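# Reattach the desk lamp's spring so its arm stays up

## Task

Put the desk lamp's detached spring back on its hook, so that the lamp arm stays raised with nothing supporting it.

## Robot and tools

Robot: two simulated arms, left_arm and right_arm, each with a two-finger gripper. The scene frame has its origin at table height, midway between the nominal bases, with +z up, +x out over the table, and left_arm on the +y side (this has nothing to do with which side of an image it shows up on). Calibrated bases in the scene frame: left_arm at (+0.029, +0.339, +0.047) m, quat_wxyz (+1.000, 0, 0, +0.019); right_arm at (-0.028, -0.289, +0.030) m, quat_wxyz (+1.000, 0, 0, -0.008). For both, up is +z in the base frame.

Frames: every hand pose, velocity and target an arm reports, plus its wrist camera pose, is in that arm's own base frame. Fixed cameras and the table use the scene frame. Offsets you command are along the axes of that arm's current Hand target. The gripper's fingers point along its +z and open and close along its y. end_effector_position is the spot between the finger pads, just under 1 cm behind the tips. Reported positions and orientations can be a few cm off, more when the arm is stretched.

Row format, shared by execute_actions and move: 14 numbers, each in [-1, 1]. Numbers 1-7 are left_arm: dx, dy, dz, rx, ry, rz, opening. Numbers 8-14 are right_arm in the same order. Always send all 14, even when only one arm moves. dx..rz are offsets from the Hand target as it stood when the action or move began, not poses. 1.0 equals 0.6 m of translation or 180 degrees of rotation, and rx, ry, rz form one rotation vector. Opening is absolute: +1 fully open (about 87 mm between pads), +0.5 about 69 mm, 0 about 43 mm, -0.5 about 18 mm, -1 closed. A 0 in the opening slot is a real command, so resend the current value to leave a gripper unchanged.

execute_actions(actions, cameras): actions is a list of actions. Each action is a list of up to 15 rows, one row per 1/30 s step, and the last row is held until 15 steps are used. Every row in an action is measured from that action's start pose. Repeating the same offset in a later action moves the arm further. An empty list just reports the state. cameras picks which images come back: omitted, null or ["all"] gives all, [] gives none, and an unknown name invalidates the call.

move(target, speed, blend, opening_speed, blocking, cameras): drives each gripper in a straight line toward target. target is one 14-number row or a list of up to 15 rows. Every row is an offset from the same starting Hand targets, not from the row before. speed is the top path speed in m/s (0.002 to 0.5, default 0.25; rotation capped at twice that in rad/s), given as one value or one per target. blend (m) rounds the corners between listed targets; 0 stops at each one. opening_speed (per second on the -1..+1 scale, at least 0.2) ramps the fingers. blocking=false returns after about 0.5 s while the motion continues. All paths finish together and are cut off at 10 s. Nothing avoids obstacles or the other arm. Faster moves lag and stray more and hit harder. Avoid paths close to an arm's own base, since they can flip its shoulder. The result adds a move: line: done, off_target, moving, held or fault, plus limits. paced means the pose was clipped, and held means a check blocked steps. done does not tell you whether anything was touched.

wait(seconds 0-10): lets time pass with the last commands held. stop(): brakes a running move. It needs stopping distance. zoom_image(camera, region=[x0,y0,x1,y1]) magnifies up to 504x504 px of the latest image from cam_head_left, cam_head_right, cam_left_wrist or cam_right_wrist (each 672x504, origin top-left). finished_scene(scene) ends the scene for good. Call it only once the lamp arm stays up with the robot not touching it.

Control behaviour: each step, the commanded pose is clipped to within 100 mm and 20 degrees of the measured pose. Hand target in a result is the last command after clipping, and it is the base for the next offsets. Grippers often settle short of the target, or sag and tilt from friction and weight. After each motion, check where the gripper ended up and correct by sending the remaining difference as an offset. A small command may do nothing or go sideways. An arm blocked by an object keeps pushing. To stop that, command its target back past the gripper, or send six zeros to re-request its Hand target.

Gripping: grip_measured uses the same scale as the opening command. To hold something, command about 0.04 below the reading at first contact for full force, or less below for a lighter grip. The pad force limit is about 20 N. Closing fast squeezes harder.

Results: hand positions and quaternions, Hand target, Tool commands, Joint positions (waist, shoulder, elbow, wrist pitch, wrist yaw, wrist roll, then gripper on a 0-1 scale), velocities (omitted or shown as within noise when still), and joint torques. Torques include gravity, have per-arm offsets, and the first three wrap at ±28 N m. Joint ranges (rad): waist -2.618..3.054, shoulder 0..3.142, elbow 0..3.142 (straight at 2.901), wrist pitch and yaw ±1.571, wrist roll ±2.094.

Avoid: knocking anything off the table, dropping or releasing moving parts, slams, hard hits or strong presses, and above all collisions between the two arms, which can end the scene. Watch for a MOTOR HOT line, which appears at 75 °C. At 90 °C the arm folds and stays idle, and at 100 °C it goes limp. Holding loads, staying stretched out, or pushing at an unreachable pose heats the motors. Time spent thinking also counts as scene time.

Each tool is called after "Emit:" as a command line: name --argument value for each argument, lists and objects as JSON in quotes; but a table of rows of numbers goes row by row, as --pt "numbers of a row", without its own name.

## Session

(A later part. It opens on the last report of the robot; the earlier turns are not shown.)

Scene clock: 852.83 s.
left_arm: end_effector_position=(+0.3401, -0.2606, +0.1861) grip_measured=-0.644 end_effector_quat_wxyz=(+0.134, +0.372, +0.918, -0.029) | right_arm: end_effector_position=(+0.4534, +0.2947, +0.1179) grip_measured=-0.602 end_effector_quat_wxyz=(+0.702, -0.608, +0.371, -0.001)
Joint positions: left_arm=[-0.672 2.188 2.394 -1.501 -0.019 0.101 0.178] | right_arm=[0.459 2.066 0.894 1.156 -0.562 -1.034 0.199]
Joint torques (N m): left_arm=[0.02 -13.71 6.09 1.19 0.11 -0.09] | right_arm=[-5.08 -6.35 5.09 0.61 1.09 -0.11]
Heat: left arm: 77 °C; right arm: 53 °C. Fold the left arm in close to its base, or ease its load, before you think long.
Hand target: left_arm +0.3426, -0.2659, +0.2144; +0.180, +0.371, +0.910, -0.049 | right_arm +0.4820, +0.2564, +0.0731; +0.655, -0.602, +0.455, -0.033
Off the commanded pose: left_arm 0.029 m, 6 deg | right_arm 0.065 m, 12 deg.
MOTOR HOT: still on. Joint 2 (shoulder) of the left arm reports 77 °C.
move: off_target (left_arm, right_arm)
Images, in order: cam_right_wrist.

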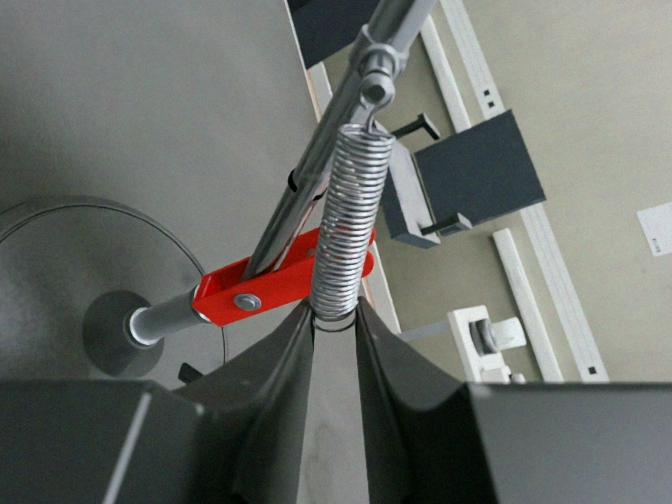

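Emit:
move --target '[0,0,0,0,0,0,-0.66,0.003,-0.005,0.026,0,0,0,-1]' --speed 0.05 --cameras '["cam_right_wrist"]'

Emit:
zoom_image --camera "cam_right_wrist" --region '[290, 280, 390, 355]'

Scene clock: 859.20 s.
left_arm: end_effector_position=(+0.3401, -0.2606, +0.1861) grip_measured=-0.644 end_effector_quat_wxyz=(+0.134, +0.372, +0.918, -0.029) | right_arm: end_effector_position=(+0.4636, +0.3005, +0.1201) grip_measured=-0.602 end_effector_quat_wxyz=(+0.708, -0.606, +0.363, -0.004)
Joint positions: left_arm=[-0.672 2.188 2.394 -1.501 -0.019 0.101 0.178] | right_arm=[0.459 2.103 0.946 1.159 -0.566 -1.034 0.199]
Joint torques (N m): left_arm=[0.02 -13.72 6.11 1.19 0.11 -0.09] | right_arm=[-4.27 -6.65 6.19 0.37 1.28 -0.07]
Heat: left arm: 78 °C; right arm: 52 °C. Fold the left arm in close to its base, or ease its load, before you think long.
Hand target: left_arm +0.3426, -0.2659, +0.2144; +0.180, +0.371, +0.910, -0.049 | right_arm +0.4945, +0.2664, +0.0726; +0.656, -0.602, +0.455, -0.033
Off the commanded pose: left_arm 0.029 m, 6 deg | right_arm 0.066 m, 13 deg.
MOTOR HOT: still on. Joint 2 (shoulder) of the left arm reports 78 °C.
move: off_target (left_arm, right_arm)
Images, in order: cam_right_wrist.

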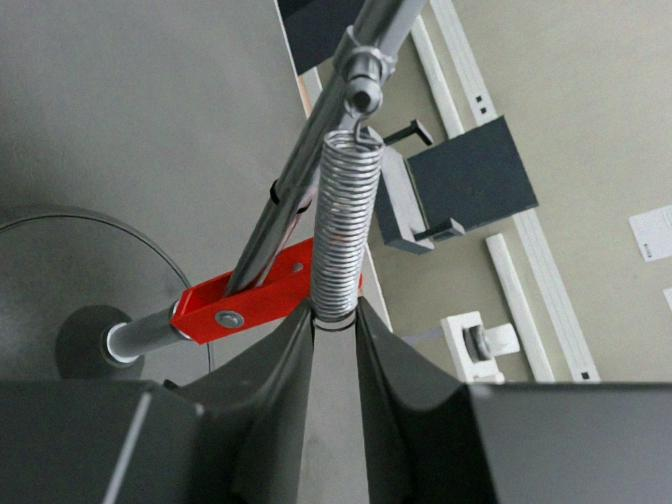

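Scaled by 5.040 from the camera's 672x504 image, which has a finer 960x720 frame.

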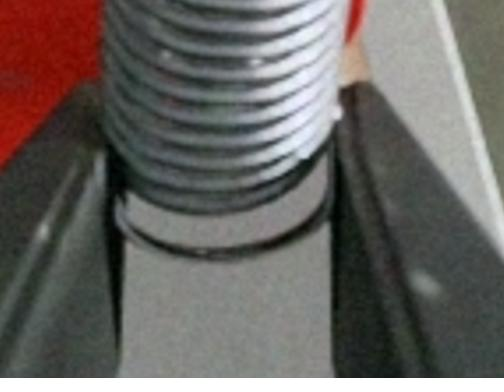

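Emit:
move --target '[0,0,0,0,0,0,-0.66,0,0.005,0.017,0,0,0,-1]' --speed 0.06 --cameras '["cam_right_wrist"]'

Emit:
zoom_image --camera "cam_right_wrist" --region '[290, 280, 390, 355]'

Scene clock: 862.60 s.
left_arm: end_effector_position=(+0.3401, -0.2606, +0.1861) grip_measured=-0.644 end_effector_quat_wxyz=(+0.134, +0.372, +0.918, -0.029) | right_arm: end_effector_position=(+0.4703, +0.3040, +0.1181) grip_measured=-0.602 end_effector_quat_wxyz=(+0.709, -0.605, +0.361, -0.004)
Joint positions: left_arm=[-0.672 2.188 2.394 -1.501 -0.019 0.101 0.178] | right_arm=[0.459 2.132 0.98 1.159 -0.567 -1.034 0.199]
Joint torques (N m): left_arm=[0.01 -13.72 6.09 1.19 0.11 -0.08] | right_arm=[-3.08 -6.61 6.38 0.35 1.39 -0.07]
Heat: left arm: 78 °C; right arm: 52 °C. Fold the left arm in close to its base, or ease its load, before you think long.
Hand target: left_arm +0.3426, -0.2659, +0.2144; +0.180, +0.371, +0.910, -0.049 | right_arm +0.4995, +0.2749, +0.0687; +0.656, -0.602, +0.455, -0.033
Off the commanded pose: left_arm 0.029 m, 6 deg | right_arm 0.064 m, 13 deg.
MOTOR HOT: still on. Joint 2 (shoulder) of the left arm reports 78 °C.
move: off_target (left_arm, right_arm)
Images, in order: cam_right_wrist.

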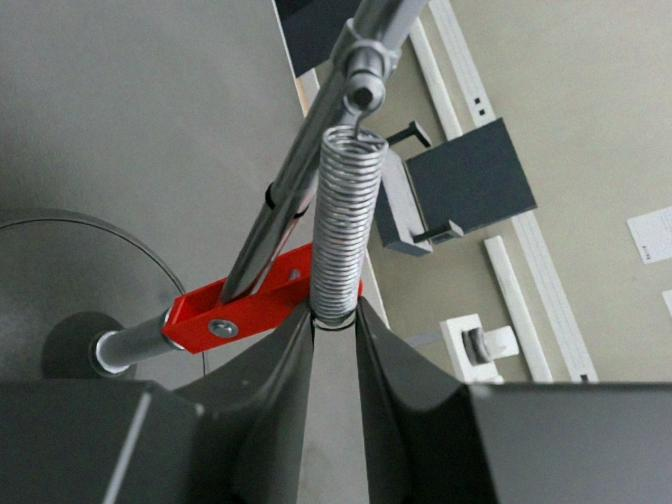

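Scaled by 5.040 from the camera's 672x504 image, which has a finer 960x720 frame.

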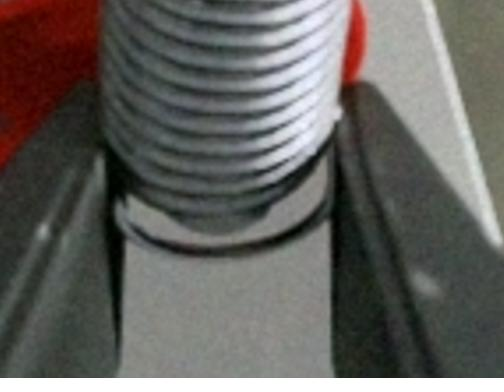

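Emit:
move --target '[0,0,0,0,0,0,-0.66,0.003,0.0,0.015,0,0,0,-1]' --speed 0.06 --cameras '["cam_right_wrist"]'

Emit:
zoom_image --camera "cam_right_wrist" --region '[290, 280, 390, 355]'

Scene clock: 866.43 s.
left_arm: end_effector_position=(+0.3442, -0.2626, +0.1859) grip_measured=-0.644 end_effector_quat_wxyz=(+0.143, +0.369, +0.918, -0.029) | right_arm: end_effector_position=(+0.4781, +0.3051, +0.1174) grip_measured=-0.602 end_effector_quat_wxyz=(+0.711, -0.601, +0.364, -0.011)
Joint positions: left_arm=[-0.672 2.188 2.39 -1.481 -0.026 0.097 0.178] | right_arm=[0.46 2.155 1.009 1.159 -0.551 -1.034 0.199]
Joint torques (N m): left_arm=[0.02 -13.76 6.27 1.03 0.16 -0.05] | right_arm=[-2.61 -6.38 7.25 0.27 1.27 -0.05]
Heat: left arm: 78 °C; right arm: 51 °C. Fold the left arm in close to its base, or ease its load, before you think long.
Hand target: left_arm +0.3427, -0.2659, +0.2145; +0.181, +0.371, +0.910, -0.049 | right_arm +0.5063, +0.2806, +0.0665; +0.656, -0.602, +0.455, -0.033
Off the commanded pose: left_arm 0.029 m, 5 deg | right_arm 0.063 m, 13 deg.
MOTOR HOT: still on. Joint 2 (shoulder) of the left arm reports 78 °C.
move: off_target (left_arm, right_arm)
Images, in order: cam_right_wrist.

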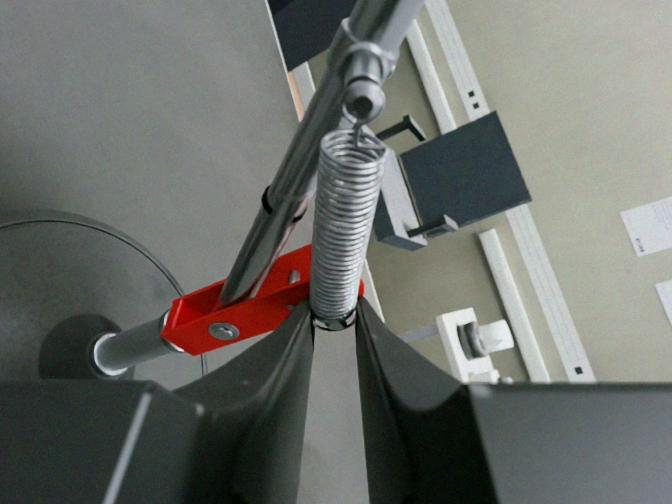

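Scaled by 5.040 from the camera's 672x504 image, which has a finer 960x720 frame.

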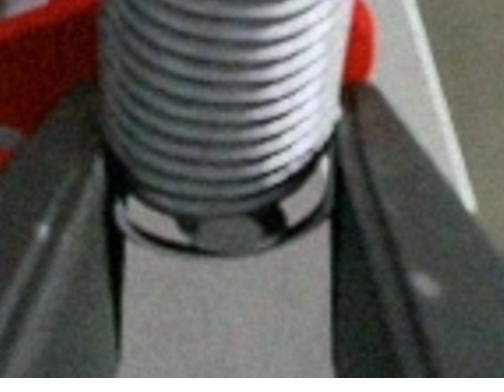

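Emit:
move --target '[0,0,0,0,0,0,-0.66,0.004,0.0,0.014,0,0,0,-1]' --speed 0.06 --cameras '["cam_right_wrist"]'

Emit:
zoom_image --camera "cam_right_wrist" --region '[290, 280, 390, 355]'

Scene clock: 872.83 s.
left_arm: end_effector_position=(+0.3491, -0.2628, +0.1851) grip_measured=-0.643 end_effector_quat_wxyz=(+0.150, +0.366, +0.918, -0.027) | right_arm: end_effector_position=(+0.4864, +0.3071, +0.1173) grip_measured=-0.602 end_effector_quat_wxyz=(+0.714, -0.598, +0.365, -0.017)
Joint positions: left_arm=[-0.668 2.188 2.384 -1.462 -0.034 0.097 0.178] | right_arm=[0.46 2.18 1.045 1.158 -0.54 -1.035 0.199]
Joint torques (N m): left_arm=[-0.29 -13.83 6.56 0.88 0.24 -0.04] | right_arm=[-2.26 -6.5 7.47 0.17 1.21 -0.04]
Heat: left arm: 79 °C; right arm: 51 °C. Fold the left arm in close to its base, or ease its load, before you think long.
Hand target: left_arm +0.3426, -0.2660, +0.2145; +0.181, +0.371, +0.910, -0.049 | right_arm +0.5130, +0.2855, +0.0639; +0.655, -0.602, +0.455, -0.033
Off the commanded pose: left_arm 0.030 m, 4 deg | right_arm 0.063 m, 12 deg.
MOTOR HOT: still on. Joint 2 (shoulder) of the left arm reports 79 °C.
move: off_target (left_arm, right_arm)
Images, in order: cam_right_wrist.

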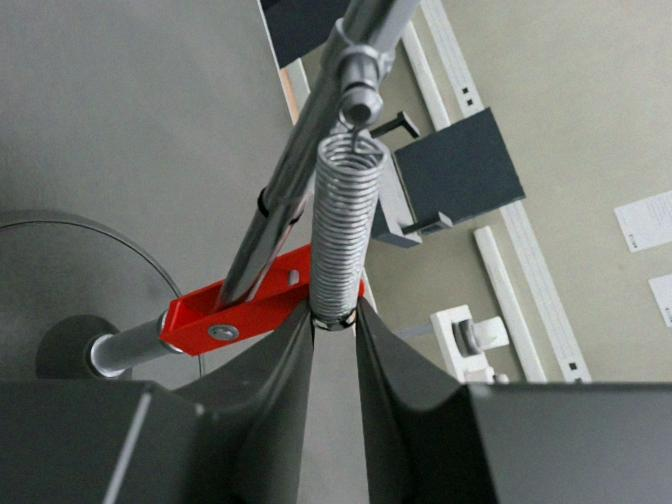

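Scaled by 5.040 from the camera's 672x504 image, which has a finer 960x720 frame.

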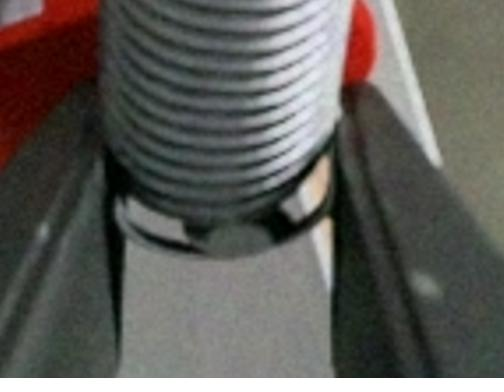

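Emit:
move --target '[0,0,0,0,0,0,-0.66,-0.05,0.0,-0.004,0,0,0,-1]' --speed 0.08 --cameras '["cam_right_wrist"]'

Emit:
zoom_image --camera "cam_right_wrist" --region '[290, 280, 390, 355]'

Scene clock: 876.97 s.
left_arm: end_effector_position=(+0.3512, -0.2616, +0.1845) grip_measured=-0.643 end_effector_quat_wxyz=(+0.152, +0.364, +0.918, -0.024) | right_arm: end_effector_position=(+0.4864, +0.3116, +0.1175) grip_measured=-0.602 end_effector_quat_wxyz=(+0.703, -0.592, +0.393, -0.033)
Joint positions: left_arm=[-0.665 2.188 2.381 -1.456 -0.039 0.097 0.178] | right_arm=[0.496 2.155 1.045 1.1 -0.442 -1.035 0.199]
Joint torques (N m): left_arm=[-0.54 -13.89 6.69 0.84 0.29 -0.03] | right_arm=[-0.39 -9.89 6.41 0.35 0.76 0.09]
Heat: left arm: 79 °C; right arm: 51 °C. Fold the left arm in close to its base, or ease its load, before you think long.
Hand target: left_arm +0.3426, -0.2660, +0.2145; +0.181, +0.371, +0.910, -0.049 | right_arm +0.4940, +0.3016, +0.0809; +0.655, -0.602, +0.455, -0.033
Off the commanded pose: left_arm 0.031 m, 4 deg | right_arm 0.039 m, 9 deg.
MOTOR HOT: still on. Joint 2 (shoulder) of the left arm reports 79 °C.
move: off_target (left_arm, right_arm)
Images, in order: cam_right_wrist.

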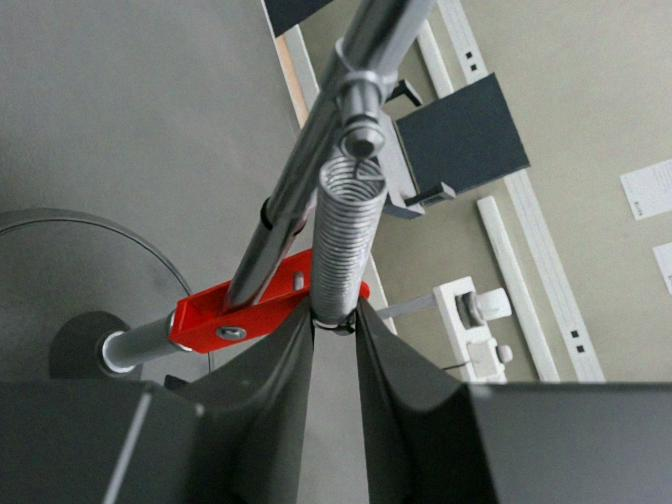

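Scaled by 5.040 from the camera's 672x504 image, which has a finer 960x720 frame.

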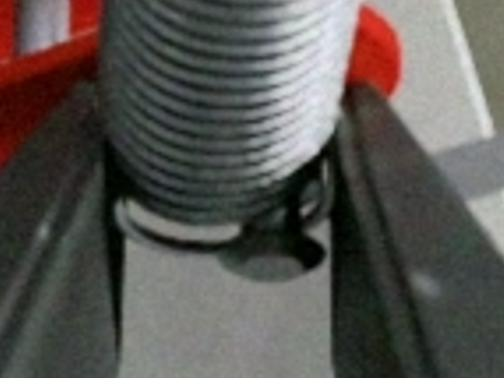

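Emit:
move --pt "0 0 0 0 0 0 -0.66 -0.03 -0.006 0.0 0 0 0 -1" --pt "0 0 0 0 0 0 -0.66 -0.03 -0.006 0.0 0 0 0 -0.3" --speed 0.08 --opening_speed 0.5 --cameras '["cam_right_wrist"]'

Emit:
zoom_image --camera "cam_right_wrist" --region '[230, 100, 430, 360]'

Scene clock: 883.23 s.
left_arm: end_effector_position=(+0.3511, -0.2615, +0.1840) grip_measured=-0.643 end_effector_quat_wxyz=(+0.152, +0.364, +0.918, -0.024) | right_arm: end_effector_position=(+0.4837, +0.3076, +0.0945) grip_measured=-0.300 end_effector_quat_wxyz=(+0.656, -0.604, +0.451, -0.037)
Joint positions: left_arm=[-0.665 2.188 2.379 -1.455 -0.039 0.097 0.178] | right_arm=[0.521 2.12 1.045 0.93 -0.348 -1.035 0.35]
Joint torques (N m): left_arm=[-0.54 -13.9 6.82 0.84 0.29 -0.03] | right_arm=[0.25 -10.13 8.02 1.53 0.04 0.15]
Heat: left arm: 79 °C; right arm: 51 °C. Fold the left arm in close to its base, or ease its load, before you think long.
Hand target: left_arm +0.3426, -0.2659, +0.2145; +0.180, +0.371, +0.910, -0.049 | right_arm +0.4854, +0.3111, +0.0940; +0.656, -0.602, +0.455, -0.033
Off the commanded pose: left_arm 0.032 m, 5 deg | right_arm 0.004 m, 1 deg.
MOTOR HOT: still on. Joint 2 (shoulder) of the left arm reports 79 °C.
move: off_target (left_arm); target 2's new opening was sent with right_arm's hand 0.025 m and 6 deg from that target
Images, in order: cam_right_wrist.

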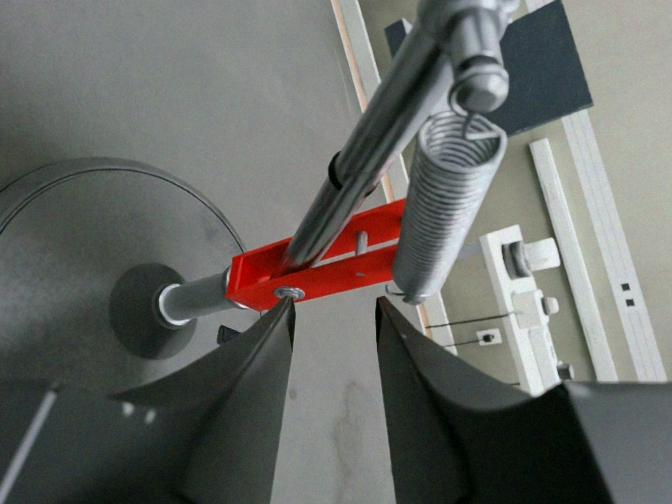

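Scaled by 1.938 from the camera's 672x504 image, which has a finer 960x720 frame.

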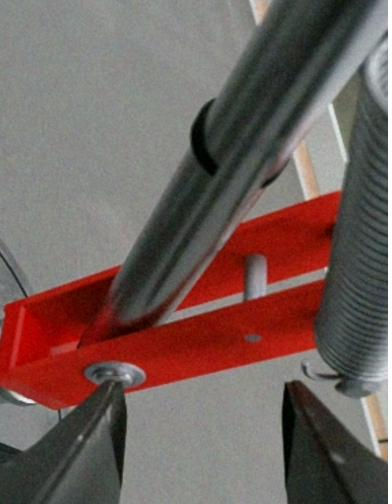

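Emit:
move --pt "0 0 0 0 0 0 -0.66 0 0 -0.15 0 0 0 -0.1" --pt "0 0 0 0 0 0 -0.66 -0.03 0 -0.2 0 0 0.2 -0.1" --speed 0.15 --cameras '["cam_right_wrist"]'

Emit:
zoom_image --camera "cam_right_wrist" --region '[300, 0, 560, 260]'

Scene clock: 889.40 s.
left_arm: end_effector_position=(+0.3511, -0.2615, +0.1840) grip_measured=-0.643 end_effector_quat_wxyz=(+0.152, +0.364, +0.918, -0.024) | right_arm: end_effector_position=(+0.4016, +0.2341, +0.1172) grip_measured=-0.100 end_effector_quat_wxyz=(+0.634, -0.436, +0.616, +0.166)
Joint positions: left_arm=[-0.665 2.188 2.379 -1.455 -0.039 0.097 0.178] | right_arm=[0.386 1.714 0.663 0.892 -0.481 -0.434 0.45]
Joint torques (N m): left_arm=[-0.55 -13.93 6.79 0.84 0.29 -0.03] | right_arm=[-0.9 -9.83 5.3 1.51 -0.13 0.14]
Motor temperatures (°C): left_arm=[27 80 53 28 27 25 29] | right_arm=[29 52 43 31 24 24 26]
Heat: left arm: 80 °C; right arm: 52 °C. Fold the left arm in close to its base, or ease its load, before you think long.
Hand target: left_arm +0.3426, -0.2659, +0.2144; +0.180, +0.371, +0.910, -0.049 | right_arm +0.3984, +0.2308, +0.1206; +0.634, -0.431, +0.619, +0.171
Off the commanded pose: left_arm 0.032 m, 5 deg | right_arm 0.006 m, 1 deg.
MOTOR HOT: still on. Joint 2 (shoulder) of the left arm reports 80 °C.
move: off_target (left_arm)
Images, in order: cam_right_wrist.

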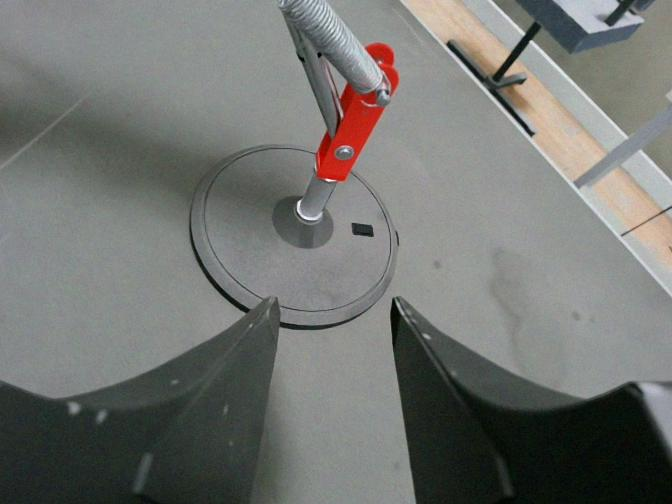

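Scaled by 1.938 from the camera's 672x504 image, which has a finer 960x720 frame.

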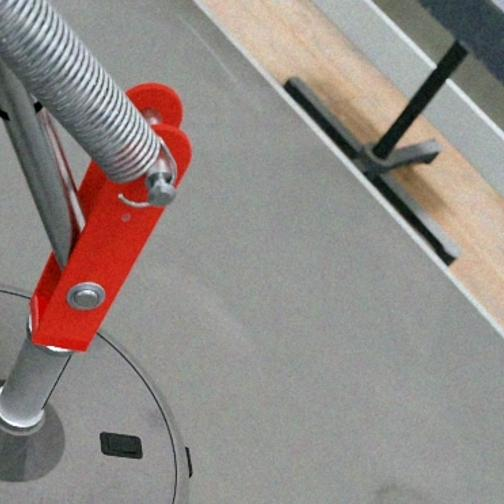

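Emit:
move --pt "0 0 0.03 0 0 0 -0.66 0 0 -0.1 0 0 0 -0.1" --pt "0 0 0.03 0 0 0 -0.3 0 0 -0.1 0 0 0 -0.1" --speed 0.1 --opening_speed 0.4

Scene clock: 893.90 s.
left_arm: end_effector_position=(+0.3492, -0.2653, +0.1801) grip_measured=-0.300 end_effector_quat_wxyz=(+0.154, +0.366, +0.917, -0.037) | right_arm: end_effector_position=(+0.3634, +0.1882, +0.1291) grip_measured=-0.100 end_effector_quat_wxyz=(+0.635, -0.429, +0.619, +0.172)
Joint positions: left_arm=[-0.665 2.164 2.32 -1.41 -0.016 0.097 0.35] | right_arm=[0.272 1.483 0.488 0.832 -0.593 -0.433 0.45]
Joint torques (N m): left_arm=[-0.55 -12.42 5.01 1.16 0.09 -0.04] | right_arm=[-0.84 -7.15 5.44 1.48 -0.12 -0.11]
Heat: left arm: 80 °C; right arm: 52 °C. Fold the left arm in close to its base, or ease its load, before you think long.
Hand target: left_arm +0.3478, -0.2700, +0.1977; +0.180, +0.371, +0.910, -0.049 | right_arm +0.3602, +0.1854, +0.1290; +0.634, -0.432, +0.619, +0.171
Off the commanded pose: left_arm 0.018 m, 4 deg | right_arm 0.004 m, 0 deg.
MOTOR HOT: still on. Joint 2 (shoulder) of the left arm reports 80 °C.
move: off_target (left_arm); target 2's new opening was sent with left_arm's hand 0.019 m and 4 deg from that target

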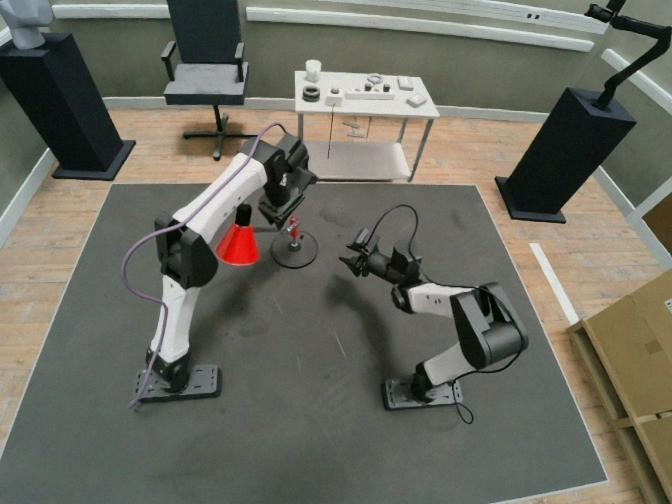

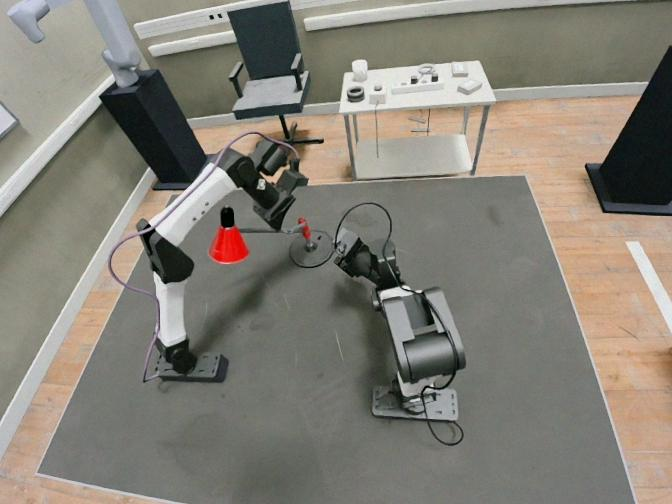

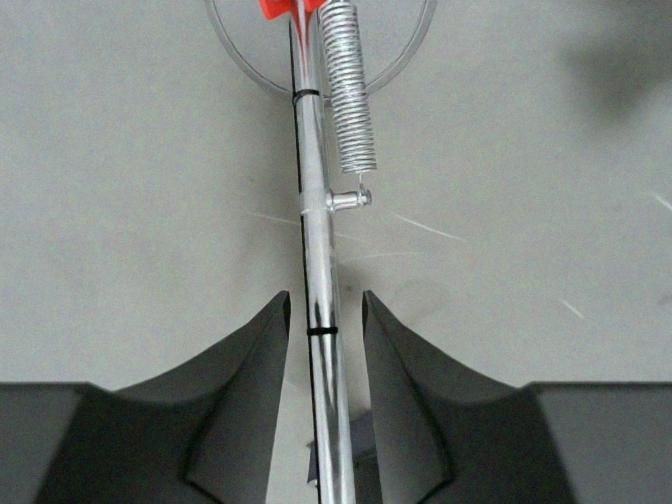

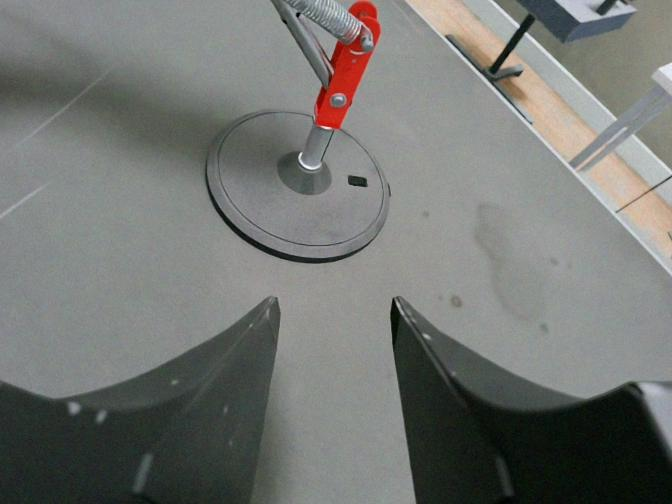

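Emit:
move --pt "0 0 -0.15 0 0 0 0.1 0 0 -0.1 0 0 0 -0.1" --pt "0.1 0.2 -0.15 0 0 0 0.1 0 0 -0.1 0 0 0 -0.1" --speed 0.12

Scene clock: 897.87 s.
left_arm: end_effector_position=(+0.3724, -0.1255, +0.2505) grip_measured=+0.100 end_effector_quat_wxyz=(+0.190, +0.364, +0.911, -0.045) | right_arm: end_effector_position=(+0.3249, +0.1421, +0.1392) grip_measured=-0.100 end_effector_quat_wxyz=(+0.635, -0.428, +0.619, +0.173)
Joint positions: left_arm=[-0.319 1.992 2.354 -1.555 0.111 0.42 0.55] | right_arm=[0.106 1.217 0.359 0.674 -0.757 -0.466 0.45]
Joint torques (N m): left_arm=[0.21 -10.71 4.64 0.98 0.15 -0.01] | right_arm=[-0.9 -4.63 5.97 1.41 -0.14 -0.17]
Heat: left arm: 80 °C; right arm: 51 °C. Fold the left arm in close to its base, or ease its load, before you think long.
Hand target: left_arm +0.3651, -0.1240, +0.2647; +0.180, +0.371, +0.910, -0.049 | right_arm +0.3220, +0.1398, +0.1372; +0.634, -0.431, +0.619, +0.171
Off the commanded pose: left_arm 0.016 m, 1 deg | right_arm 0.004 m, 1 deg.
MOTOR HOT: still on. Joint 2 (shoulder) of the left arm reports 80 °C.
joint sent to its limit (left arm) — joint 4 (wrist pitch), lower limit. The joint targets are off in orientation, not in position.
move: off_target (left_arm)

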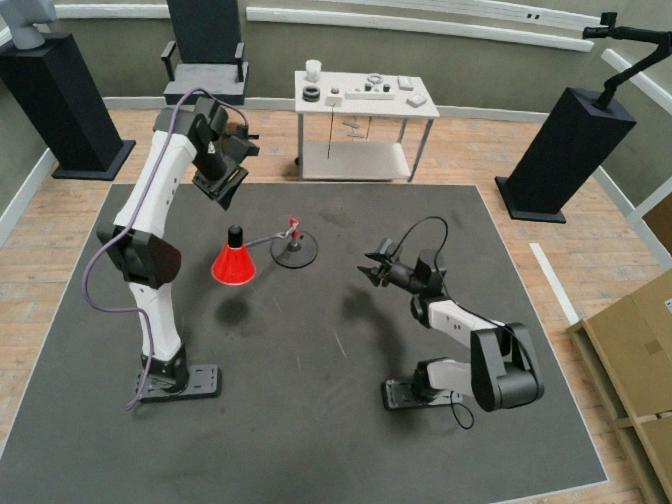

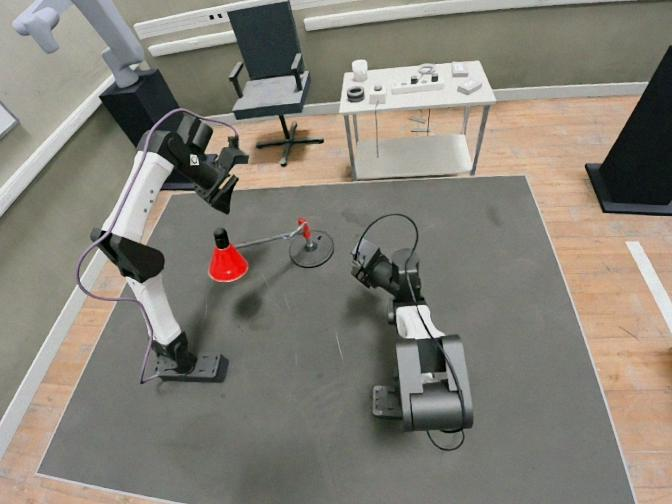

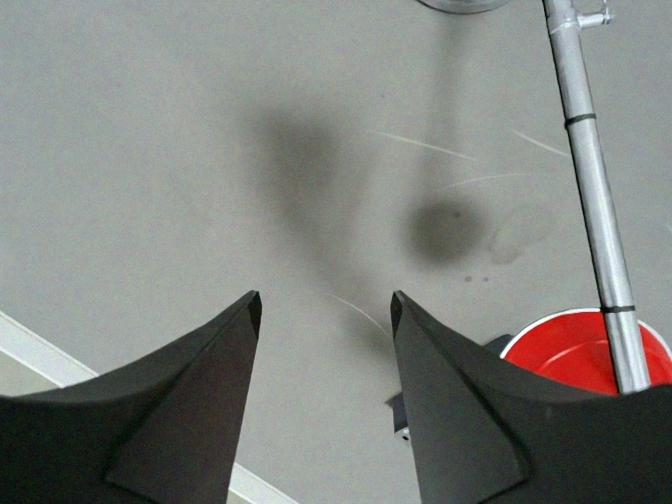

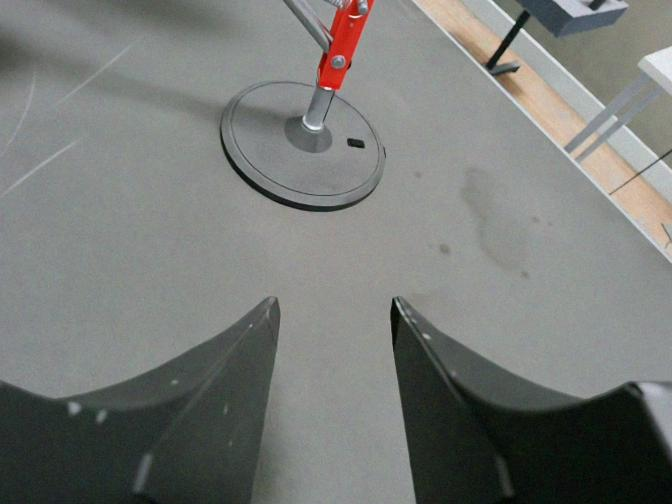

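Emit:
finished_scene --scene 1

The scene is finished: the task was done.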